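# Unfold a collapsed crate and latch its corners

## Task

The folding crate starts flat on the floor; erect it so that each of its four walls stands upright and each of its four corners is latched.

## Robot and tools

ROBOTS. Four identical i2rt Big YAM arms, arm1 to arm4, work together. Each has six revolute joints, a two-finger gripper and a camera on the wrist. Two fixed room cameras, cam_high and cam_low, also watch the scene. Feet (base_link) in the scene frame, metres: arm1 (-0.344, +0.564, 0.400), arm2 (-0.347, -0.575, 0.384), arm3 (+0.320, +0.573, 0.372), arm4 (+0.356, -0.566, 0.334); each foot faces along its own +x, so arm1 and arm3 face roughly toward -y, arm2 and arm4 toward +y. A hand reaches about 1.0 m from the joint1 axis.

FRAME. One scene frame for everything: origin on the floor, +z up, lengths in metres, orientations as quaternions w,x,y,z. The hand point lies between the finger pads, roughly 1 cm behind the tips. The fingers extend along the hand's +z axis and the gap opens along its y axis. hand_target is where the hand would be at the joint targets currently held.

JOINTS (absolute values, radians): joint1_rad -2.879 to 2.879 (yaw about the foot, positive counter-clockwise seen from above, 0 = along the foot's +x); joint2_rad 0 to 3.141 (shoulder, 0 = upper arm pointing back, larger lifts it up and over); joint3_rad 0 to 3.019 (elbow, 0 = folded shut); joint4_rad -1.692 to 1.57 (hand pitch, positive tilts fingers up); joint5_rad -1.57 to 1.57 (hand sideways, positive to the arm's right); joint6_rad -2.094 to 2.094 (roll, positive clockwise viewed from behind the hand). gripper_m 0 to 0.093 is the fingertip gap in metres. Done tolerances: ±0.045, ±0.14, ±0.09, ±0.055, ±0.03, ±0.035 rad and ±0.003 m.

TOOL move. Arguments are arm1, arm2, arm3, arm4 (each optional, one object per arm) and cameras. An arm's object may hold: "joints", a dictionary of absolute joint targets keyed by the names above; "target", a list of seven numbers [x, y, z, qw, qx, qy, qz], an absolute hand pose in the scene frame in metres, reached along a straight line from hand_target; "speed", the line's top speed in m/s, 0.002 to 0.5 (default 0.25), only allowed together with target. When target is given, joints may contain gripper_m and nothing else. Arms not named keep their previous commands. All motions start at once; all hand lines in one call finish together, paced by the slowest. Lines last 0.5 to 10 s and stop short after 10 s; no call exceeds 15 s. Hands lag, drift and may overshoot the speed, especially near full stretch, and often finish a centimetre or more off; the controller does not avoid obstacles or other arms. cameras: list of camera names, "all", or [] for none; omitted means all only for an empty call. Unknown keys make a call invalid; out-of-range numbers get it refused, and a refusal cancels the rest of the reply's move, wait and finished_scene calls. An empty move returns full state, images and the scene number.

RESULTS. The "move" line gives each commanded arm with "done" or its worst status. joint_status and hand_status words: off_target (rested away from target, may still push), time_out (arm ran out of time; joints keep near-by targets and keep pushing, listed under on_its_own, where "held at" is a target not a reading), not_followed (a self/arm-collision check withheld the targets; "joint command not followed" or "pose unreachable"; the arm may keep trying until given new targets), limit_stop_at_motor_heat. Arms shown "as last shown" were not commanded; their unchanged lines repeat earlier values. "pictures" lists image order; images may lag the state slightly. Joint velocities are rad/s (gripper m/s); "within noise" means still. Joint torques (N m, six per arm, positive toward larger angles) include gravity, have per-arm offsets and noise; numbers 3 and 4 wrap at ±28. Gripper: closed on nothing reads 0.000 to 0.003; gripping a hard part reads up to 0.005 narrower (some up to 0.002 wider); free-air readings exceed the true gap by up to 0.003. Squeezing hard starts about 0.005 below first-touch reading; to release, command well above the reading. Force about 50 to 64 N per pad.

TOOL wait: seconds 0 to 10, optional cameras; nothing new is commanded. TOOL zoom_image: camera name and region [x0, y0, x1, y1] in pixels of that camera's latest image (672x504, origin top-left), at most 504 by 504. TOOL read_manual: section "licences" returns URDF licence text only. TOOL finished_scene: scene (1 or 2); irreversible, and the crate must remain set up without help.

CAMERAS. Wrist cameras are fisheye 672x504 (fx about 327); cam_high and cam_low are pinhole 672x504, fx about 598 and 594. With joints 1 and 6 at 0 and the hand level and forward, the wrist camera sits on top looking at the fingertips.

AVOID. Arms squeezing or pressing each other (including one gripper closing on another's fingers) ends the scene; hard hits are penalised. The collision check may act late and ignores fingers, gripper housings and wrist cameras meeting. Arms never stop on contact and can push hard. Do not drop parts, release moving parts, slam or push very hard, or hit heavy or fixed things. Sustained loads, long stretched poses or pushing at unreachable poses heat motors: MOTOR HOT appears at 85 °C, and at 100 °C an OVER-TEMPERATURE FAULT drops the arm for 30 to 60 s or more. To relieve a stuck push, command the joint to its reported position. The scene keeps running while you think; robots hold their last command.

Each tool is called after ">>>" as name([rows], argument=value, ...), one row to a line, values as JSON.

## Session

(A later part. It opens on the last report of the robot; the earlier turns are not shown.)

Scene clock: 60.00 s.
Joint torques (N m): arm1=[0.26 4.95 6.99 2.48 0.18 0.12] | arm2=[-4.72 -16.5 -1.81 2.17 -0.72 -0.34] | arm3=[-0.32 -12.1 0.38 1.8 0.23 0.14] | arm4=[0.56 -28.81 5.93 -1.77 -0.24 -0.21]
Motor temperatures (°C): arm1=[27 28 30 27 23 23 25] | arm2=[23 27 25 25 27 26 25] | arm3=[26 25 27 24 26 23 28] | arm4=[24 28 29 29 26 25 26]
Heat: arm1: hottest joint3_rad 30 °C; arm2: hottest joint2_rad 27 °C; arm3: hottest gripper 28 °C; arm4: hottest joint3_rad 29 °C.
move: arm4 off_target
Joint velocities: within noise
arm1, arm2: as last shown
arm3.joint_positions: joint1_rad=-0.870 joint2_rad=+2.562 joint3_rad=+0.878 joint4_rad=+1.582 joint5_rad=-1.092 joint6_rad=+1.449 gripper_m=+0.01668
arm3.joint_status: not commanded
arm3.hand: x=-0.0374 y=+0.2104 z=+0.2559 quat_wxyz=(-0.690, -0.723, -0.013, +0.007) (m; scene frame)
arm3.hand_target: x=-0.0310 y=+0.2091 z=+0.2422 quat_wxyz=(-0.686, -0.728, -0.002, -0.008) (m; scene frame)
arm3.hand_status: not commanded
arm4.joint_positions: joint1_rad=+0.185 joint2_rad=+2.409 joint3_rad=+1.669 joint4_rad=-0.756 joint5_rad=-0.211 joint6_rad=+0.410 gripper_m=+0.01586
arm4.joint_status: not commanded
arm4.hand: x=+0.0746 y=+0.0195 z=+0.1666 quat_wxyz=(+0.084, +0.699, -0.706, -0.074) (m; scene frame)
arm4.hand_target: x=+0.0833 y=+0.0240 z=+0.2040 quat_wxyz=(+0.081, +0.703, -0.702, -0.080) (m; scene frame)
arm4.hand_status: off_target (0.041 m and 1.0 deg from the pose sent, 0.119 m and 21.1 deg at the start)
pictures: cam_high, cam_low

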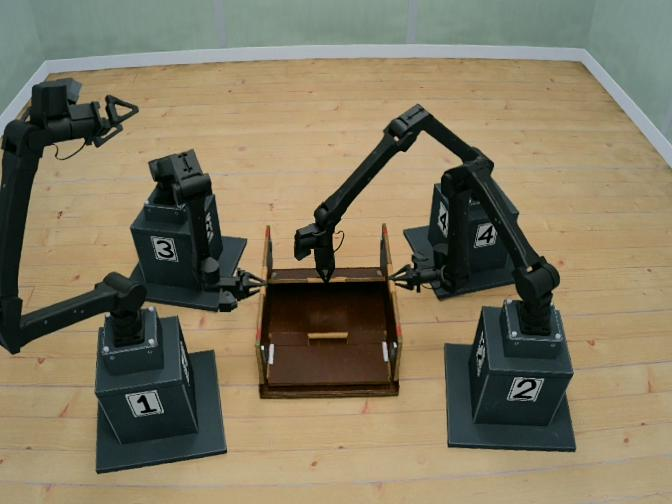

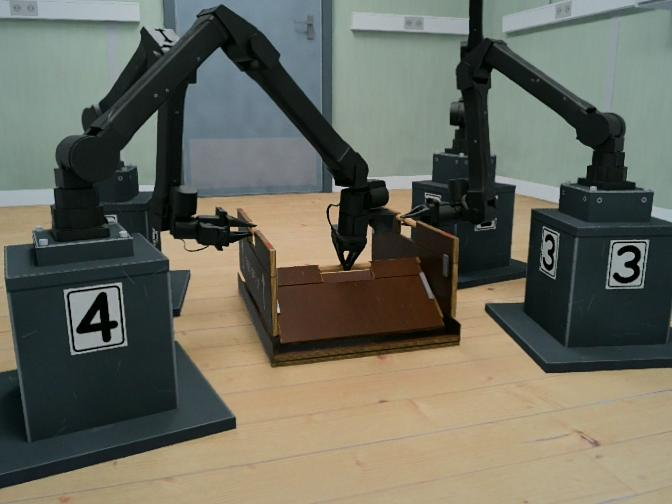

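>>> move(arm4={"target":[0.152,0.02,0.258,0.2185,0.6725,-0.6725,-0.2185],"speed":0.13})

>>> move(arm4={"target":[0.23,0.018,0.27,0.337,0.6215,-0.6215,-0.337],"speed":0.12})

>>> move(arm4={"target":[0.302,0.016,0.268,0.41,0.576,-0.576,-0.41],"speed":0.09}, cameras=["cam_high","cam_low"])

>>> zoom_image(camera="cam_low", region=[220, 190, 470, 370])

>>> zoom_image(camera="cam_high", region=[247, 207, 417, 337])

Scene clock: 64.20 s.
Joint torques (N m): arm1=[-0.09 4.72 6.86 2.52 0.15 0.14] | arm2=[-4.78 -16.5 -1.81 2.17 -0.72 -0.34] | arm3=[-0.21 -12.1 0.4 1.68 0.36 0.16] | arm4=[0.03 -26.58 5.86 -1.54 -0.88 -0.2]
Motor temperatures (°C): arm1=[27 28 30 26 23 23 25] | arm2=[23 26 25 25 27 26 25] | arm3=[26 25 27 24 26 23 28] | arm4=[24 29 28 29 26 25 27]
Heat: arm1: hottest joint3_rad 30 °C; arm2: hottest joint5_rad 27 °C; arm3: hottest gripper 28 °C; arm4: hottest joint2_rad 29 °C.
move: arm4 off_target
Joint velocities: within noise
arm1, arm2: as last shown
arm3.joint_positions: joint1_rad=-0.871 joint2_rad=+2.564 joint3_rad=+0.878 joint4_rad=+1.583 joint5_rad=-1.095 joint6_rad=+1.449 gripper_m=+0.01668
arm3.joint_status: not commanded
arm3.hand: x=-0.0371 y=+0.2111 z=+0.2555 quat_wxyz=(-0.690, -0.723, -0.014, +0.006) (m; scene frame)
arm3.hand_target: x=-0.0306 y=+0.2091 z=+0.2417 quat_wxyz=(-0.686, -0.728, -0.002, -0.009) (m; scene frame)
arm3.hand_status: not commanded
arm4.joint_positions: joint1_rad=-0.012 joint2_rad=+2.279 joint3_rad=+1.500 joint4_rad=-0.675 joint5_rad=-0.607 joint6_rad=+0.235 gripper_m=+0.01588
arm4.joint_status: not commanded
arm4.hand: x=+0.1390 y=+0.0195 z=+0.2248 quat_wxyz=(+0.221, +0.673, -0.675, -0.208) (m; scene frame)
arm4.hand_target: x=+0.1503 y=+0.0213 z=+0.2568 quat_wxyz=(+0.220, +0.672, -0.672, -0.218) (m; scene frame)
arm4.hand_status: off_target (0.036 m and 1.3 deg from the pose sent, 0.120 m and 23.2 deg at the start)
pictures: none

Scene clock: 66.53 s.
Joint torques (N m): arm1=[0.21 5.07 7.02 2.39 0.15 0.15] | arm2=[-4.31 -16.44 -1.66 2.17 -0.51 -0.33] | arm3=[0.32 -12.57 0.34 1.73 0.21 0.11] | arm4=[-0.26 -22.65 7.8 -2.85 -1.23 -0.42]
Motor temperatures (°C): arm1=[27 28 30 26 23 23 25] | arm2=[23 26 25 25 27 26 25] | arm3=[26 25 27 24 26 23 28] | arm4=[24 29 28 29 27 25 27]
Heat: arm1: hottest joint3_rad 30 °C; arm2: hottest joint5_rad 27 °C; arm3: hottest gripper 28 °C; arm4: hottest joint2_rad 29 °C.
move: arm4 off_target
Joint velocities: within noise
arm1: as last shown
arm2.joint_positions: joint1_rad=-0.898 joint2_rad=+2.596 joint3_rad=+0.838 joint4_rad=+1.529 joint5_rad=-1.088 joint6_rad=+1.375 gripper_m=+0.01691
arm2.joint_status: not commanded
arm2.hand: x=-0.0294 y=-0.2074 z=+0.2428 quat_wxyz=(+0.024, +0.022, -0.743, -0.669) (m; scene frame)
arm2.hand_target: x=-0.0245 y=-0.2282 z=+0.2427 quat_wxyz=(+0.009, +0.011, -0.744, -0.668) (m; scene frame)
arm2.hand_status: not commanded
arm3.joint_positions: joint1_rad=-0.867 joint2_rad=+2.564 joint3_rad=+0.878 joint4_rad=+1.583 joint5_rad=-1.092 joint6_rad=+1.451 gripper_m=+0.01668
arm3.joint_status: not commanded
arm3.hand: x=-0.0360 y=+0.2094 z=+0.2554 quat_wxyz=(-0.690, -0.723, -0.014, +0.005) (m; scene frame)
arm3.hand_target: x=-0.0290 y=+0.2073 z=+0.2417 quat_wxyz=(-0.686, -0.728, -0.003, -0.011) (m; scene frame)
arm3.hand_status: not commanded
arm4.joint_positions: joint1_rad=-0.213 joint2_rad=+2.299 joint3_rad=+1.477 joint4_rad=-0.772 joint5_rad=-0.977 joint6_rad=-0.019 gripper_m=+0.01590
arm4.joint_status: not commanded
arm4.hand: x=+0.2151 y=+0.0151 z=+0.2515 quat_wxyz=(+0.335, +0.625, -0.624, -0.329) (m; scene frame)
arm4.hand_target: x=+0.2286 y=+0.0182 z=+0.2689 quat_wxyz=(+0.338, +0.621, -0.622, -0.336) (m; scene frame)
arm4.hand_status: off_target (0.024 m and 1.1 deg from the pose sent, 0.102 m and 21.6 deg at the start)
pictures: none

Scene clock: 69.00 s.
Joint torques (N m): arm1=[-0.26 5.25 6.9 2.48 0.18 0.13] | arm2=[-4.19 -16.44 -1.61 2.18 -0.47 -0.32] | arm3=[0.73 -12.63 0.38 1.72 0.22 0.09] | arm4=[-3.55 -23.06 6.84 -3.77 -1.11 -0.69]
Motor temperatures (°C): arm1=[27 28 30 26 23 23 25] | arm2=[23 26 25 25 27 26 25] | arm3=[26 25 27 24 26 23 28] | arm4=[24 29 28 29 27 25 27]
Heat: arm1: hottest joint3_rad 30 °C; arm2: hottest joint5_rad 27 °C; arm3: hottest gripper 28 °C; arm4: hottest joint2_rad 29 °C.
move: arm4 off_target
Joint velocities: within noise
arm1: as last shown
arm2.joint_positions: joint1_rad=-0.899 joint2_rad=+2.596 joint3_rad=+0.837 joint4_rad=+1.529 joint5_rad=-1.090 joint6_rad=+1.375 gripper_m=+0.01691
arm2.joint_status: not commanded
arm2.hand: x=-0.0296 y=-0.2082 z=+0.2427 quat_wxyz=(+0.025, +0.021, -0.743, -0.668) (m; scene frame)
arm2.hand_target: x=-0.0248 y=-0.2284 z=+0.2427 quat_wxyz=(+0.010, +0.011, -0.744, -0.668) (m; scene frame)
arm2.hand_status: not commanded
arm3.joint_positions: joint1_rad=-0.865 joint2_rad=+2.564 joint3_rad=+0.878 joint4_rad=+1.583 joint5_rad=-1.091 joint6_rad=+1.451 gripper_m=+0.01668
arm3.joint_status: not commanded
arm3.hand: x=-0.0357 y=+0.2089 z=+0.2554 quat_wxyz=(-0.690, -0.723, -0.014, +0.005) (m; scene frame)
arm3.hand_target: x=-0.0287 y=+0.2067 z=+0.2417 quat_wxyz=(-0.686, -0.728, -0.003, -0.011) (m; scene frame)
arm3.hand_status: not commanded
arm4.joint_positions: joint1_rad=-0.322 joint2_rad=+2.447 joint3_rad=+1.652 joint4_rad=-1.201 joint5_rad=-1.181 joint6_rad=-0.446 gripper_m=+0.01593
arm4.joint_status: not commanded
arm4.hand: x=+0.2608 y=+0.0140 z=+0.2546 quat_wxyz=(+0.417, +0.593, -0.567, -0.391) (m; scene frame)
arm4.hand_target: x=+0.2991 y=+0.0167 z=+0.2678 quat_wxyz=(+0.409, +0.576, -0.576, -0.411) (m; scene frame)
arm4.hand_status: off_target (0.043 m and 3.2 deg from the pose sent, 0.088 m and 14.9 deg at the start)
pictures: cam_high, cam_low

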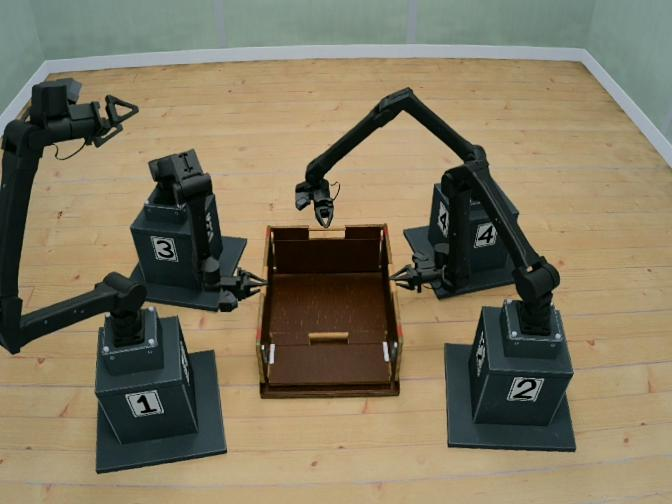

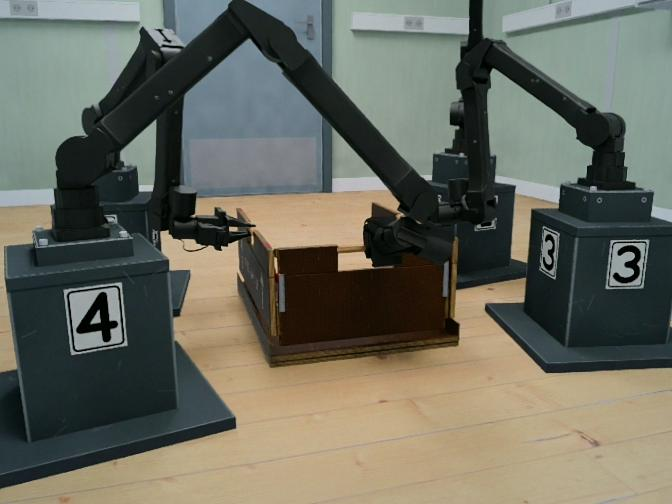

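Scaled by 2.016 from the camera's 672x504 image, which has a finer 960x720 frame.

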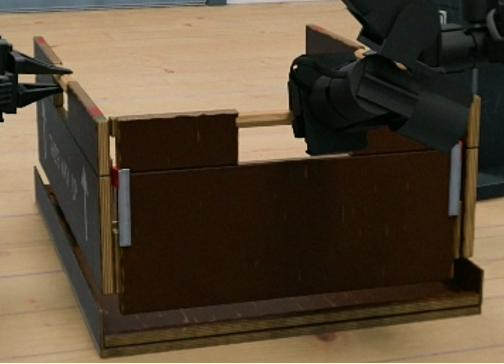

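Scaled by 2.965 from the camera's 672x504 image, which has a finer 960x720 frame.

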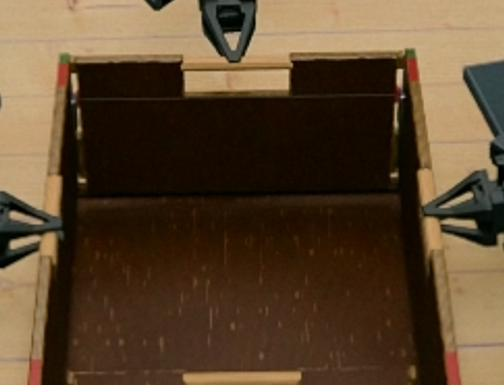

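>>> move(arm4={"target":[0.335,0.016,0.262,0.41,0.576,-0.576,-0.41],"speed":0.1})

>>> move(arm4={"target":[0.235,0.016,0.256,0.41,0.576,-0.576,-0.41],"speed":0.08}, cameras=["cam_high","cam_low"])

>>> zoom_image(camera="cam_low", region=[220, 190, 470, 370])

>>> zoom_image(camera="cam_high", region=[247, 207, 417, 337])

Scene clock: 71.93 s.
Joint torques (N m): arm1=[-0.26 5.07 6.95 2.5 0.14 0.14] | arm2=[-4.13 -16.44 -1.59 2.17 -0.48 -0.32] | arm3=[0.21 -11.99 0.44 1.76 0.2 0.11] | arm4=[-7.3 -22.65 6.68 -3.85 -0.2 -0.83]
Motor temperatures (°C): arm1=[27 28 30 26 23 23 25] | arm2=[24 26 25 25 27 26 26] | arm3=[26 25 27 24 26 23 28] | arm4=[24 29 28 29 27 25 27]
Heat: arm1: hottest joint3_rad 30 °C; arm2: hottest joint5_rad 27 °C; arm3: hottest gripper 28 °C; arm4: hottest joint2_rad 29 °C.
move: arm4 off_target
Joint velocities: within noise
arm1, arm2, arm3: as last shown
arm4.joint_positions: joint1_rad=-0.325 joint2_rad=+2.480 joint3_rad=+1.704 joint4_rad=-1.310 joint5_rad=-1.181 joint6_rad=-0.536 gripper_m=+0.01593
arm4.joint_status: not commanded
arm4.hand: x=+0.2626 y=+0.0145 z=+0.2548 quat_wxyz=(+0.428, +0.597, -0.556, -0.389) (m; scene frame)
arm4.hand_target: x=+0.3299 y=+0.0152 z=+0.2617 quat_wxyz=(+0.408, +0.575, -0.578, -0.411) (m; scene frame)
arm4.hand_status: off_target (0.073 m and 4.5 deg from the pose sent, 0.075 m and 3.2 deg at the start)
pictures: none

Scene clock: 74.13 s.
Joint torques (N m): arm1=[-0.09 5.13 6.97 2.56 0.14 0.12] | arm2=[-4.13 -16.44 -1.59 2.18 -0.48 -0.32] | arm3=[0.15 -12.34 0.54 1.76 0.26 0.11] | arm4=[3.66 -21.48 6.05 0.5 -1.22 0.3]
Motor temperatures (°C): arm1=[27 28 30 26 23 23 25] | arm2=[24 26 24 25 27 26 26] | arm3=[26 25 27 24 26 23 28] | arm4=[24 29 28 29 27 25 27]
Heat: arm1: hottest joint3_rad 30 °C; arm2: hottest joint5_rad 27 °C; arm3: hottest gripper 28 °C; arm4: hottest joint2_rad 29 °C.
move: arm4 off_target
Joint velocities: within noise
arm1.joint_positions: joint1_rad=+0.789 joint2_rad=+0.425 joint3_rad=+1.402 joint4_rad=-1.276 joint5_rad=+0.217 joint6_rad=-0.687 gripper_m=+0.09396
arm1.joint_status: not commanded
arm1.hand: x=-0.2365 y=+0.4511 z=+0.9932 quat_wxyz=(-0.418, -0.026, -0.802, +0.426) (m; scene frame)
arm1.hand_target: x=-0.2404 y=+0.4538 z=+1.0017 quat_wxyz=(-0.426, -0.027, -0.795, +0.430) (m; scene frame)
arm1.hand_status: not commanded
arm2, arm3: as last shown
arm4.joint_positions: joint1_rad=-0.319 joint2_rad=+2.400 joint3_rad=+1.552 joint4_rad=-0.973 joint5_rad=-1.213 joint6_rad=-0.266 gripper_m=+0.01593
arm4.joint_status: not commanded
arm4.hand: x=+0.2571 y=+0.0145 z=+0.2536 quat_wxyz=(+0.402, +0.573, -0.584, -0.410) (m; scene frame)
arm4.hand_target: x=+0.2418 y=+0.0153 z=+0.2558 quat_wxyz=(+0.409, +0.574, -0.578, -0.411) (m; scene frame)
arm4.hand_status: off_target (0.022 m and 1.3 deg from the pose sent, 0.028 m and 4.5 deg at the start)
pictures: cam_high, cam_low

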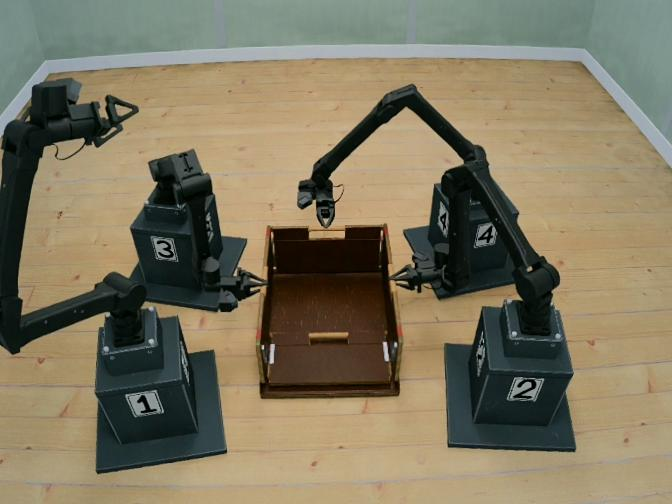

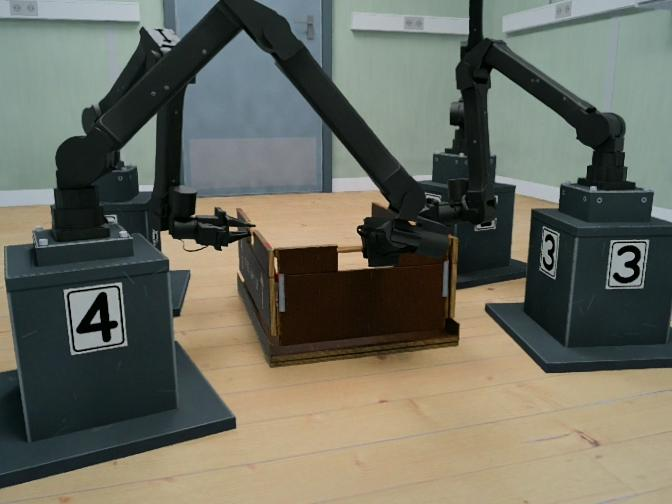

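Scaled by 2.016 from the camera's 672x504 image, which has a finer 960x720 frame.

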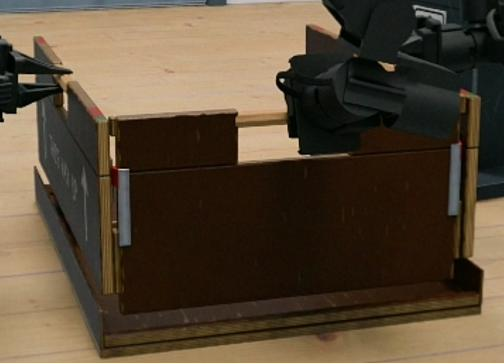

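Scaled by 2.965 from the camera's 672x504 image, which has a finer 960x720 frame.

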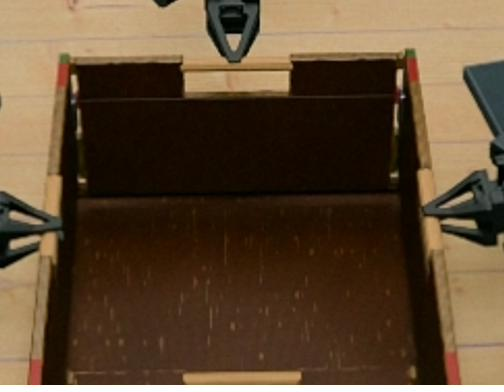

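>>> move(arm4={"target":[0.258,0.017,0.256,0.41,0.576,-0.576,-0.41],"speed":0.1}, arm2={"target":[-0.025,-0.216,0.243,0.010,0.011,-0.744,-0.668],"speed":0.1})

>>> move(arm4={"joints":{"gripper_m":0.06}})

>>> move(arm4={"target":[0.39,0.01,0.36,0.38,0.596,-0.596,-0.38],"speed":0.3}, arm1={"target":[-0.027,0.018,0.22,-0.153,0.69,0.69,-0.153],"speed":0.35,"joints":{"gripper_m":0.05}}, cameras=["arm1_cam_wrist","cam_high"])

Scene clock: 77.57 s.
Joint torques (N m): arm1=[-0.5 4.6 7.05 2.54 0.16 0.13] | arm2=[-1.55 -16.67 -0.58 1.98 0.21 -0.16] | arm3=[0.21 -12.4 0.43 1.77 0.23 0.12] | arm4=[1.61 -20.48 8.13 -1.91 -1.1 -0.24]
Motor temperatures (°C): arm1=[27 28 30 26 23 23 25] | arm2=[24 26 24 25 27 26 26] | arm3=[26 25 26 24 26 23 28] | arm4=[24 29 28 29 27 25 27]
Heat: arm1: hottest joint3_rad 30 °C; arm2: hottest joint5_rad 27 °C; arm3: hottest gripper 28 °C; arm4: hottest joint2_rad 29 °C.
move: arm2 done; arm4 done
Joint velocities: within noise
arm1, arm3: as last shown
arm2.joint_positions: joint1_rad=-0.899 joint2_rad=+2.596 joint3_rad=+0.837 joint4_rad=+1.530 joint5_rad=-1.087 joint6_rad=+1.375 gripper_m=+0.01691
arm2.joint_status: not commanded
arm2.hand: x=-0.0291 y=-0.2081 z=+0.2428 quat_wxyz=(+0.023, +0.021, -0.743, -0.668) (m; scene frame)
arm2.hand_target: x=-0.0260 y=-0.2160 z=+0.2434 quat_wxyz=(+0.013, +0.014, -0.743, -0.669) (m; scene frame)
arm2.hand_status: done (0.009 m and 1.9 deg from the pose sent, 0.009 m and 2.1 deg at the start)
arm4.joint_positions: joint1_rad=-0.319 joint2_rad=+2.406 joint3_rad=+1.567 joint4_rad=-1.014 joint5_rad=-1.207 joint6_rad=-0.298 gripper_m=+0.01593
arm4.joint_status: not commanded
arm4.hand: x=+0.2574 y=+0.0139 z=+0.2541 quat_wxyz=(+0.405, +0.577, -0.581, -0.406) (m; scene frame)
arm4.hand_target: x=+0.2581 y=+0.0179 z=+0.2556 quat_wxyz=(+0.408, +0.575, -0.578, -0.410) (m; scene frame)
arm4.hand_status: done (0.004 m and 0.9 deg from the pose sent, 0.004 m and 1.3 deg at the start)
pictures: none

Scene clock: 78.27 s.
Joint torques (N m): arm1=[0.15 4.66 7.09 2.48 0.16 0.13] | arm2=[-1.55 -16.62 -0.58 2 0.22 -0.16] | arm3=[0.67 -12.45 0.27 1.7 0.21 0.09] | arm4=[1.85 -20.25 8.17 -1.03 -0.79 -0.21]
Motor temperatures (°C): arm1=[27 28 30 26 23 23 25] | arm2=[24 26 24 25 27 26 26] | arm3=[26 25 26 24 26 23 28] | arm4=[24 29 28 29 27 25 27]
Heat: arm1: hottest joint3_rad 30 °C; arm2: hottest joint5_rad 27 °C; arm3: hottest gripper 28 °C; arm4: hottest joint2_rad 29 °C.
move: arm4 done
Joint velocities: within noise
arm1, arm2, arm3: as last shown
arm4.joint_positions: joint1_rad=-0.316 joint2_rad=+2.406 joint3_rad=+1.567 joint4_rad=-1.034 joint5_rad=-1.216 joint6_rad=-0.301 gripper_m=+0.05988
arm4.joint_status: all done
arm4.hand: x=+0.2548 y=+0.0115 z=+0.2563 quat_wxyz=(+0.413, +0.572, -0.582, -0.405) (m; scene frame)
arm4.hand_target: x=+0.2563 y=+0.0177 z=+0.2557 quat_wxyz=(+0.409, +0.576, -0.577, -0.410) (m; scene frame)
arm4.hand_status: not commanded
pictures: none

Scene clock: 82.30 s.
Joint torques (N m): arm1=[-0.67 -25.41 9.21 -0.23 0.33 0.22] | arm2=[-1.61 -16.62 -0.58 1.99 0.22 -0.16] | arm3=[0.5 -12.4 0.35 1.76 0.26 0.11] | arm4=[1.49 -21.77 10.43 -1.78 -0.43 -0.21]
Motor temperatures (°C): arm1=[27 28 31 26 23 23 25] | arm2=[24 26 24 25 27 26 26] | arm3=[26 25 26 24 26 23 28] | arm4=[24 29 29 29 27 25 27]
Heat: arm1: hottest joint3_rad 31 °C; arm2: hottest joint5_rad 27 °C; arm3: hottest gripper 28 °C; arm4: hottest joint2_rad 29 °C.
move: arm1 off_target; arm4 off_target
Joint velocities: within noise
arm1.joint_positions: joint1_rad=+0.445 joint2_rad=+2.567 joint3_rad=+1.921 joint4_rad=-1.201 joint5_rad=+0.336 joint6_rad=+0.648 gripper_m=+0.05007
arm1.joint_status: all done
arm1.hand: x=-0.0287 y=+0.0311 z=+0.2215 quat_wxyz=(+0.159, -0.680, -0.700, +0.148) (m; scene frame)
arm1.hand_target: x=-0.0271 y=+0.0220 z=+0.2171 quat_wxyz=(+0.155, -0.688, -0.693, +0.148) (m; scene frame)
arm1.hand_status: off_target (0.013 m and 1.8 deg from the pose sent, 0.911 m and 110.1 deg at the start)
arm2, arm3: as last shown
arm4.joint_positions: joint1_rad=-0.524 joint2_rad=+2.311 joint3_rad=+1.704 joint4_rad=-1.589 joint5_rad=-1.043 joint6_rad=-0.650 gripper_m=+0.05996
arm4.joint_status: not commanded
arm4.hand: x=+0.3836 y=-0.0004 z=+0.3499 quat_wxyz=(+0.396, +0.583, -0.603, -0.373) (m; scene frame)
arm4.hand_target: x=+0.3900 y=+0.0104 z=+0.3599 quat_wxyz=(+0.381, +0.595, -0.596, -0.381) (m; scene frame)
arm4.hand_status: off_target (0.016 m and 2.6 deg from the pose sent, 0.170 m and 5.7 deg at the start)
pictures: arm1_cam_wrist, cam_high

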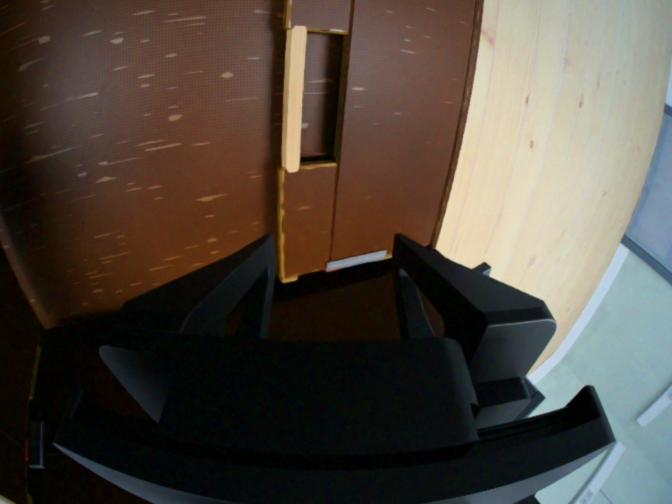

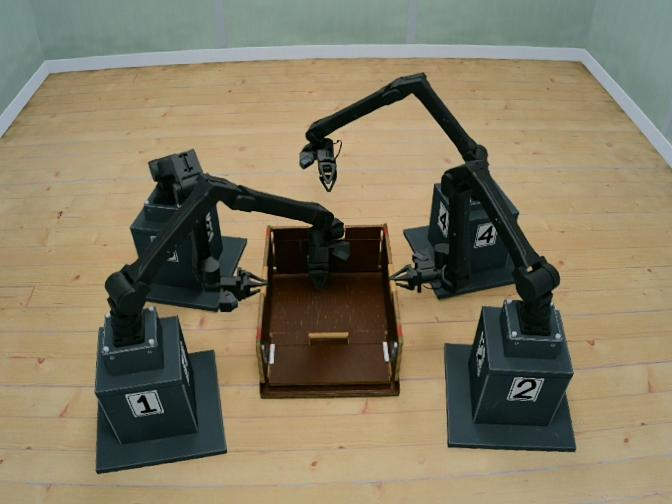

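>>> move(arm1={"target":[-0.049,-0.006,0.084,-0.153,0.69,0.69,-0.153],"speed":0.17})

>>> move(arm1={"target":[-0.071,-0.0135,0.038,-0.153,0.69,0.69,-0.153],"speed":0.1}, cameras=["arm1_cam_wrist"])

Scene clock: 85.50 s.
Joint torques (N m): arm1=[-1.32 -26.7 8.42 -0.21 0.51 0.01] | arm2=[-1.61 -16.62 -0.58 2 0.22 -0.16] | arm3=[0.67 -12.28 0.38 1.68 0.24 0.07] | arm4=[1.44 -21.77 10.41 -1.78 -0.43 -0.21]
Motor temperatures (°C): arm1=[27 29 31 26 23 23 25] | arm2=[24 26 24 25 27 26 26] | arm3=[26 25 26 24 26 23 29] | arm4=[24 29 29 29 27 25 27]
Heat: arm1: hottest joint3_rad 31 °C; arm2: hottest joint5_rad 27 °C; arm3: hottest gripper 29 °C; arm4: hottest joint2_rad 29 °C.
move: arm1 off_target
Joint velocities: within noise
arm1.joint_positions: joint1_rad=+0.402 joint2_rad=+2.864 joint3_rad=+2.138 joint4_rad=-1.105 joint5_rad=+0.350 joint6_rad=+0.632 gripper_m=+0.05007
arm1.joint_status: not commanded
arm1.hand: x=-0.0474 y=+0.0053 z=+0.0873 quat_wxyz=(+0.156, -0.690, -0.690, +0.152) (m; scene frame)
arm1.hand_target: x=-0.0477 y=-0.0040 z=+0.0840 quat_wxyz=(+0.152, -0.690, -0.691, +0.153) (m; scene frame)
arm1.hand_status: off_target (0.012 m and 0.3 deg from the pose sent, 0.144 m and 1.8 deg at the start)
arm2, arm3: as last shown
arm4.joint_positions: joint1_rad=-0.527 joint2_rad=+2.311 joint3_rad=+1.704 joint4_rad=-1.589 joint5_rad=-1.043 joint6_rad=-0.650 gripper_m=+0.05996
arm4.joint_status: not commanded
arm4.hand: x=+0.3853 y=-0.0005 z=+0.3499 quat_wxyz=(+0.395, +0.582, -0.604, -0.374) (m; scene frame)
arm4.hand_target: x=+0.3918 y=+0.0102 z=+0.3599 quat_wxyz=(+0.380, +0.594, -0.597, -0.382) (m; scene frame)
arm4.hand_status: not commanded
pictures: none

Scene clock: 87.00 s.
Joint torques (N m): arm1=[-0.97 -27.05 8.47 0.06 0.52 0.02] | arm2=[-1.55 -16.62 -0.58 2 0.22 -0.16] | arm3=[0.15 -12.45 0.42 1.74 0.21 0.12] | arm4=[1.38 -21.77 10.41 -1.78 -0.43 -0.21]
Motor temperatures (°C): arm1=[27 29 31 26 23 23 25] | arm2=[23 26 24 25 27 26 26] | arm3=[26 25 26 24 26 23 29] | arm4=[24 29 29 29 27 25 27]
Heat: arm1: hottest joint3_rad 31 °C; arm2: hottest joint5_rad 27 °C; arm3: hottest gripper 29 °C; arm4: hottest joint2_rad 29 °C.
move: arm1 off_target
Joint velocities: within noise
arm1.joint_positions: joint1_rad=+0.364 joint2_rad=+2.967 joint3_rad=+2.212 joint4_rad=-1.075 joint5_rad=+0.361 joint6_rad=+0.598 gripper_m=+0.05007
arm1.joint_status: not commanded
arm1.hand: x=-0.0736 y=-0.0023 z=+0.0404 quat_wxyz=(+0.162, -0.691, -0.688, +0.151) (m; scene frame)
arm1.hand_target: x=-0.0720 y=-0.0128 z=+0.0384 quat_wxyz=(+0.153, -0.690, -0.690, +0.153) (m; scene frame)
arm1.hand_status: off_target (0.012 m and 1.1 deg from the pose sent, 0.058 m and 0.3 deg at the start)
arm2, arm3, arm4: as last shown
pictures: arm1_cam_wrist

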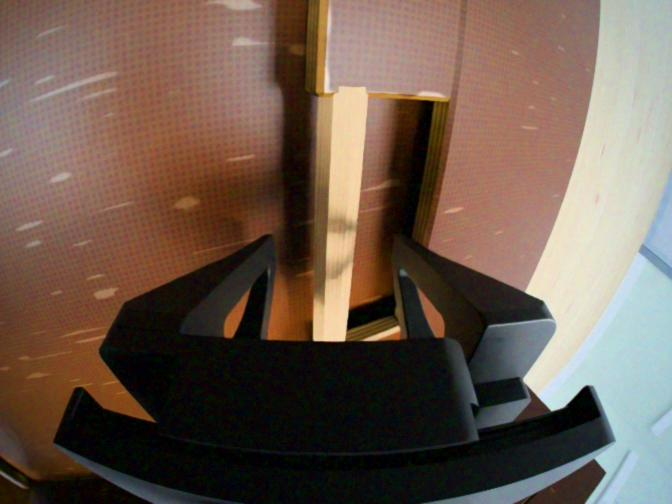

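>>> move(arm1={"target":[-0.077,-0.0135,0.023,-0.153,0.69,0.69,-0.153],"speed":0.1})

>>> move(arm1={"joints":{"gripper_m":0.005}}, cameras=["arm1_cam_wrist"])

Scene clock: 89.07 s.
Joint torques (N m): arm1=[-1.26 -26.64 8.44 0.35 0.54 -0.03] | arm2=[-1.61 -16.56 -0.59 2 0.22 -0.16] | arm3=[0.44 -12.34 0.57 1.72 0.2 0.1] | arm4=[1.38 -21.77 10.43 -1.78 -0.43 -0.21]
Motor temperatures (°C): arm1=[27 29 31 26 23 23 25] | arm2=[23 26 24 25 27 26 26] | arm3=[26 25 26 24 26 23 29] | arm4=[24 29 29 29 27 25 27]
Heat: arm1: hottest joint3_rad 31 °C; arm2: hottest joint5_rad 27 °C; arm3: hottest gripper 29 °C; arm4: hottest joint2_rad 29 °C.
move: arm1 off_target
Joint velocities: within noise
arm1.joint_positions: joint1_rad=+0.363 joint2_rad=+2.992 joint3_rad=+2.232 joint4_rad=-1.066 joint5_rad=+0.361 joint6_rad=+0.591 gripper_m=+0.05007
arm1.joint_status: not commanded
arm1.hand: x=-0.0747 y=-0.0025 z=+0.0295 quat_wxyz=(+0.160, -0.689, -0.690, +0.151) (m; scene frame)
arm1.hand_target: x=-0.0760 y=-0.0130 z=+0.0239 quat_wxyz=(+0.152, -0.690, -0.691, +0.153) (m; scene frame)
arm1.hand_status: off_target (0.013 m and 0.9 deg from the pose sent, 0.021 m and 1.1 deg at the start)
arm2, arm4: as last shown
arm3.joint_positions: joint1_rad=-0.865 joint2_rad=+2.564 joint3_rad=+0.878 joint4_rad=+1.583 joint5_rad=-1.091 joint6_rad=+1.451 gripper_m=+0.01668
arm3.joint_status: not commanded
arm3.hand: x=-0.0357 y=+0.2089 z=+0.2554 quat_wxyz=(-0.690, -0.723, -0.014, +0.005) (m; scene frame)
arm3.hand_target: x=-0.0287 y=+0.2067 z=+0.2417 quat_wxyz=(-0.686, -0.728, -0.003, -0.011) (m; scene frame)
arm3.hand_status: not commanded
pictures: none

Scene clock: 89.80 s.
Joint torques (N m): arm1=[-0.85 -26.58 8.44 0.39 0.29 -0.05] | arm2=[-1.61 -16.62 -0.59 2 0.22 -0.16] | arm3=[0.32 -12.63 0.31 1.7 0.22 0.14] | arm4=[1.38 -21.77 10.43 -1.78 -0.43 -0.21]
Motor temperatures (°C): arm1=[27 29 31 26 23 23 25] | arm2=[23 26 24 25 27 26 26] | arm3=[26 25 26 24 26 23 29] | arm4=[24 29 29 29 27 25 27]
Heat: arm1: hottest joint3_rad 31 °C; arm2: hottest joint5_rad 27 °C; arm3: hottest gripper 29 °C; arm4: hottest joint2_rad 29 °C.
move: arm1 off_target
Joint velocities: within noise
arm1.joint_positions: joint1_rad=+0.361 joint2_rad=+2.992 joint3_rad=+2.232 joint4_rad=-1.074 joint5_rad=+0.367 joint6_rad=+0.606 gripper_m=+0.01651
arm1.joint_status: gripper_m off_target (ended at +0.01654, target +0.00500)
arm1.hand: x=-0.0772 y=-0.0020 z=+0.0303 quat_wxyz=(+0.164, -0.693, -0.685, +0.154) (m; scene frame)
arm1.hand_target: x=-0.0768 y=-0.0113 z=+0.0242 quat_wxyz=(+0.155, -0.692, -0.688, +0.153) (m; scene frame)
arm1.hand_status: not commanded
arm2, arm3, arm4: as last shown
pictures: arm1_cam_wrist

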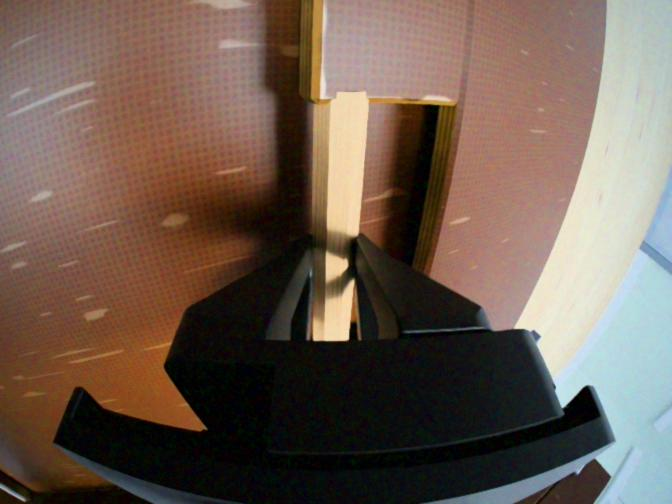

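>>> move(arm1={"target":[-0.087,-0.012,0.124,-0.031,0.7064,0.7064,-0.031],"speed":0.11})

>>> move(arm1={"target":[-0.128,-0.01,0.2,0.092,0.701,0.701,0.092],"speed":0.13})

>>> move(arm1={"target":[-0.196,-0.007,0.252,0.224,0.6706,0.6706,0.224],"speed":0.13})

>>> move(arm1={"target":[-0.274,-0.004,0.266,0.337,0.6215,0.6215,0.337],"speed":0.12})

>>> move(arm1={"target":[-0.33,-0.003,0.27,0.4,0.583,0.583,0.4],"speed":0.09})

>>> move(arm1={"target":[-0.365,-0.003,0.268,0.41,0.576,0.576,0.41],"speed":0.09}, cameras=["cam_high","cam_low"])

>>> zoom_image(camera="cam_high", region=[247, 237, 417, 407])

Scene clock: 94.47 s.
Joint torques (N m): arm1=[-0.5 -30.04 4.83 0.08 0.19 -0.21] | arm2=[-1.55 -16.62 -0.58 1.98 0.22 -0.16] | arm3=[0.44 -12.1 0.43 1.69 0.26 0.1] | arm4=[1.38 -21.77 10.43 -1.8 -0.43 -0.21]
Motor temperatures (°C): arm1=[27 30 31 26 23 23 25] | arm2=[23 26 24 25 27 26 26] | arm3=[26 25 26 24 26 23 29] | arm4=[24 29 30 29 27 25 27]
Heat: arm1: hottest joint3_rad 31 °C; arm2: hottest joint5_rad 27 °C; arm3: hottest gripper 29 °C; arm4: hottest joint3_rad 30 °C.
move: arm1 off_target
Joint velocities: within noise
arm1.joint_positions: joint1_rad=+0.263 joint2_rad=+2.676 joint3_rad=+1.801 joint4_rad=-0.758 joint5_rad=+0.071 joint6_rad=+0.482 gripper_m=+0.01647
arm1.joint_status: not commanded
arm1.hand: x=-0.0890 y=-0.0021 z=+0.1015 quat_wxyz=(+0.040, -0.718, -0.695, +0.028) (m; scene frame)
arm1.hand_target: x=-0.0880 y=-0.0148 z=+0.1232 quat_wxyz=(+0.028, -0.708, -0.705, +0.031) (m; scene frame)
arm1.hand_status: off_target (0.025 m and 2.2 deg from the pose sent, 0.095 m and 21.0 deg at the start)
arm2, arm3, arm4: as last shown
pictures: none

Scene clock: 96.40 s.
Joint torques (N m): arm1=[-0.62 -29.39 4.64 0.14 0.19 -0.2] | arm2=[-1.61 -16.62 -0.58 1.99 0.22 -0.16] | arm3=[0.62 -12.16 0.53 1.8 0.24 0.1] | arm4=[1.44 -21.77 10.43 -1.78 -0.43 -0.21]
Motor temperatures (°C): arm1=[27 30 31 26 23 23 25] | arm2=[23 26 24 25 27 26 26] | arm3=[26 25 26 24 26 23 29] | arm4=[24 29 30 29 27 25 27]
Heat: arm1: hottest joint3_rad 31 °C; arm2: hottest joint5_rad 27 °C; arm3: hottest gripper 29 °C; arm4: hottest joint3_rad 30 °C.
move: arm1 off_target
Joint velocities: within noise
arm1.joint_positions: joint1_rad=+0.108 joint2_rad=+2.462 joint3_rad=+1.546 joint4_rad=-0.612 joint5_rad=-0.262 joint6_rad=+0.332 gripper_m=+0.01648
arm1.joint_status: not commanded
arm1.hand: x=-0.1291 y=-0.0005 z=+0.1727 quat_wxyz=(-0.078, -0.713, -0.690, -0.103) (m; scene frame)
arm1.hand_target: x=-0.1299 y=-0.0114 z=+0.1993 quat_wxyz=(-0.092, -0.703, -0.699, -0.093) (m; scene frame)
arm1.hand_status: off_target (0.029 m and 2.7 deg from the pose sent, 0.106 m and 20.6 deg at the start)
arm2.joint_positions: joint1_rad=-0.899 joint2_rad=+2.596 joint3_rad=+0.837 joint4_rad=+1.530 joint5_rad=-1.087 joint6_rad=+1.375 gripper_m=+0.01691
arm2.joint_status: not commanded
arm2.hand: x=-0.0291 y=-0.2081 z=+0.2428 quat_wxyz=(+0.023, +0.021, -0.743, -0.668) (m; scene frame)
arm2.hand_target: x=-0.0260 y=-0.2160 z=+0.2434 quat_wxyz=(+0.013, +0.014, -0.743, -0.669) (m; scene frame)
arm2.hand_status: not commanded
arm3, arm4: as last shown
pictures: none

Scene clock: 98.50 s.
Joint torques (N m): arm1=[-1.03 -29.27 4.66 -0.79 -0.42 -0.23] | arm2=[-1.61 -16.62 -0.58 1.99 0.22 -0.16] | arm3=[0.21 -12.34 0.51 1.58 0.24 0.1] | arm4=[1.44 -21.77 10.43 -1.77 -0.43 -0.21]
Motor temperatures (°C): arm1=[27 30 31 26 23 23 25] | arm2=[23 26 24 25 27 26 26] | arm3=[26 25 26 24 26 23 29] | arm4=[24 29 30 29 27 25 26]
Heat: arm1: hottest joint3_rad 31 °C; arm2: hottest joint5_rad 27 °C; arm3: hottest gripper 29 °C; arm4: hottest joint3_rad 30 °C.
move: arm1 off_target
Joint velocities: within noise
arm1.joint_positions: joint1_rad=-0.098 joint2_rad=+2.378 joint3_rad=+1.434 joint4_rad=-0.592 joint5_rad=-0.639 joint6_rad=+0.129 gripper_m=+0.01651
arm1.joint_status: not commanded
arm1.hand: x=-0.1923 y=+0.0006 z=+0.2228 quat_wxyz=(-0.210, -0.681, -0.662, -0.231) (m; scene frame)
arm1.hand_target: x=-0.1959 y=-0.0079 z=+0.2505 quat_wxyz=(-0.222, -0.671, -0.671, -0.221) (m; scene frame)
arm1.hand_status: off_target (0.030 m and 2.4 deg from the pose sent, 0.104 m and 22.4 deg at the start)
arm2, arm3, arm4: as last shown
pictures: none

Scene clock: 100.87 s.
Joint torques (N m): arm1=[-2.43 -26.99 5.61 -2.25 -1.36 -0.44] | arm2=[-1.55 -16.67 -0.58 1.99 0.21 -0.16] | arm3=[0.5 -11.99 0.38 1.72 0.22 0.12] | arm4=[1.38 -21.77 10.43 -1.8 -0.43 -0.21]
Motor temperatures (°C): arm1=[27 31 31 26 23 23 25] | arm2=[23 26 24 25 27 26 26] | arm3=[26 25 26 24 26 23 29] | arm4=[24 29 30 29 27 25 26]
Heat: arm1: hottest joint2_rad 31 °C; arm2: hottest joint5_rad 27 °C; arm3: hottest gripper 29 °C; arm4: hottest joint3_rad 30 °C.
move: arm1 off_target
Joint velocities: within noise
arm1.joint_positions: joint1_rad=-0.282 joint2_rad=+2.447 joint3_rad=+1.506 joint4_rad=-0.815 joint5_rad=-0.964 joint6_rad=-0.179 gripper_m=+0.01654
arm1.joint_status: not commanded
arm1.hand: x=-0.2564 y=+0.0027 z=+0.2446 quat_wxyz=(-0.319, -0.629, -0.622, -0.340) (m; scene frame)
arm1.hand_target: x=-0.2676 y=-0.0032 z=+0.2653 quat_wxyz=(-0.335, -0.619, -0.624, -0.339) (m; scene frame)
arm1.hand_status: off_target (0.029 m and 2.2 deg from the pose sent, 0.093 m and 20.8 deg at the start)
arm2, arm4: as last shown
arm3.joint_positions: joint1_rad=-0.867 joint2_rad=+2.564 joint3_rad=+0.878 joint4_rad=+1.583 joint5_rad=-1.092 joint6_rad=+1.451 gripper_m=+0.01668
arm3.joint_status: not commanded
arm3.hand: x=-0.0360 y=+0.2094 z=+0.2554 quat_wxyz=(-0.690, -0.723, -0.014, +0.005) (m; scene frame)
arm3.hand_target: x=-0.0290 y=+0.2073 z=+0.2417 quat_wxyz=(-0.686, -0.728, -0.003, -0.011) (m; scene frame)
arm3.hand_status: not commanded
pictures: none

Scene clock: 103.07 s.
Joint torques (N m): arm1=[-5.25 -27.81 5.35 -3.36 -0.98 -0.52] | arm2=[-1.61 -16.62 -0.57 1.99 0.2 -0.16] | arm3=[0.62 -12.16 0.36 1.7 0.19 0.11] | arm4=[1.38 -21.77 10.43 -1.78 -0.43 -0.21]
Motor temperatures (°C): arm1=[27 31 31 26 23 23 25] | arm2=[23 26 24 25 27 26 26] | arm3=[26 25 26 24 26 23 29] | arm4=[24 30 30 29 27 25 26]
Heat: arm1: hottest joint2_rad 31 °C; arm2: hottest joint5_rad 27 °C; arm3: hottest gripper 29 °C; arm4: hottest joint2_rad 30 °C.
move: arm1 off_target
Joint velocities: within noise
arm1.joint_positions: joint1_rad=-0.377 joint2_rad=+2.591 joint3_rad=+1.697 joint4_rad=-1.221 joint5_rad=-1.119 joint6_rad=-0.552 gripper_m=+0.01654
arm1.joint_status: not commanded
arm1.hand: x=-0.2951 y=+0.0022 z=+0.2476 quat_wxyz=(-0.377, -0.582, -0.592, -0.411) (m; scene frame)
arm1.hand_target: x=-0.3281 y=-0.0039 z=+0.2691 quat_wxyz=(-0.401, -0.583, -0.583, -0.398) (m; scene frame)
arm1.hand_status: off_target (0.042 m and 3.1 deg from the pose sent, 0.078 m and 13.5 deg at the start)
arm2.joint_positions: joint1_rad=-0.899 joint2_rad=+2.596 joint3_rad=+0.837 joint4_rad=+1.530 joint5_rad=-1.085 joint6_rad=+1.375 gripper_m=+0.01691
arm2.joint_status: not commanded
arm2.hand: x=-0.0288 y=-0.2081 z=+0.2428 quat_wxyz=(+0.023, +0.020, -0.743, -0.668) (m; scene frame)
arm2.hand_target: x=-0.0257 y=-0.2160 z=+0.2433 quat_wxyz=(+0.012, +0.013, -0.743, -0.669) (m; scene frame)
arm2.hand_status: not commanded
arm3: as last shown
arm4.joint_positions: joint1_rad=-0.527 joint2_rad=+2.311 joint3_rad=+1.704 joint4_rad=-1.589 joint5_rad=-1.043 joint6_rad=-0.650 gripper_m=+0.05996
arm4.joint_status: not commanded
arm4.hand: x=+0.3853 y=-0.0005 z=+0.3499 quat_wxyz=(+0.395, +0.582, -0.604, -0.374) (m; scene frame)
arm4.hand_target: x=+0.3918 y=+0.0102 z=+0.3599 quat_wxyz=(+0.380, +0.594, -0.597, -0.382) (m; scene frame)
arm4.hand_status: not commanded
pictures: none

Scene clock: 104.60 s.
Joint torques (N m): arm1=[-9.17 -28.1 5.41 -3.48 0.09 -0.58] | arm2=[-1.55 -16.62 -0.57 1.99 0.2 -0.16] | arm3=[0.32 -12.69 0.32 1.77 0.23 0.09] | arm4=[1.44 -21.77 10.43 -1.78 -0.43 -0.21]
Motor temperatures (°C): arm1=[27 31 31 26 23 23 25] | arm2=[23 26 24 25 27 26 26] | arm3=[26 25 26 24 26 23 29] | arm4=[24 30 30 29 27 25 26]
Heat: arm1: hottest joint2_rad 31 °C; arm2: hottest joint5_rad 27 °C; arm3: hottest gripper 29 °C; arm4: hottest joint2_rad 30 °C.
move: arm1 off_target
Joint velocities: within noise
arm1.joint_positions: joint1_rad=-0.383 joint2_rad=+2.653 joint3_rad=+1.782 joint4_rad=-1.393 joint5_rad=-1.142 joint6_rad=-0.698 gripper_m=+0.01652
arm1.joint_status: not commanded
arm1.hand: x=-0.2968 y=+0.0020 z=+0.2469 quat_wxyz=(-0.385, -0.562, -0.589, -0.434) (m; scene frame)
arm1.hand_target: x=-0.3600 y=-0.0026 z=+0.2665 quat_wxyz=(-0.413, -0.578, -0.573, -0.409) (m; scene frame)
arm1.hand_status: off_target (0.072 m and 4.6 deg from the pose sent, 0.073 m and 4.3 deg at the start)
arm2, arm3, arm4: as last shown
pictures: cam_high, cam_low

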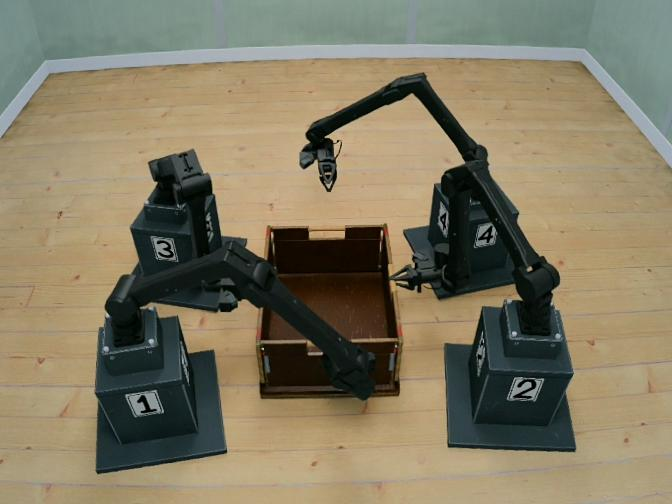

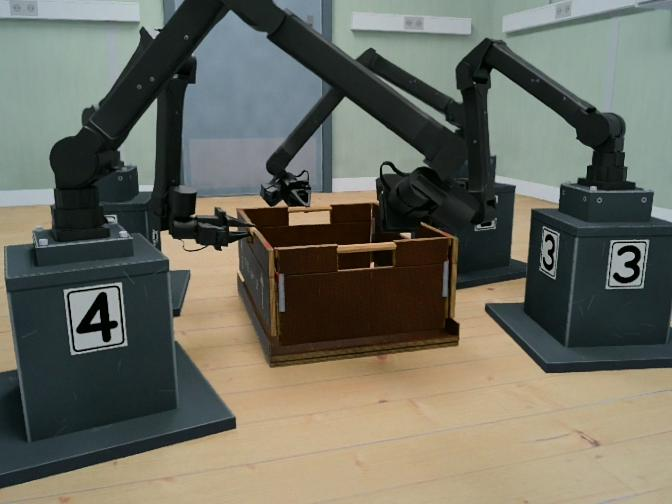

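Scaled by 2.965 from the camera's 672x504 image, which has a finer 960x720 frame.

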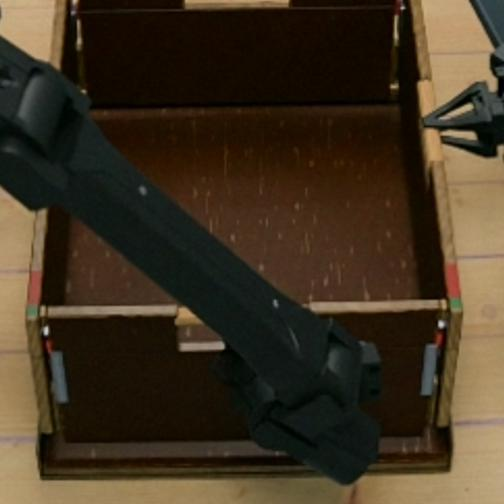

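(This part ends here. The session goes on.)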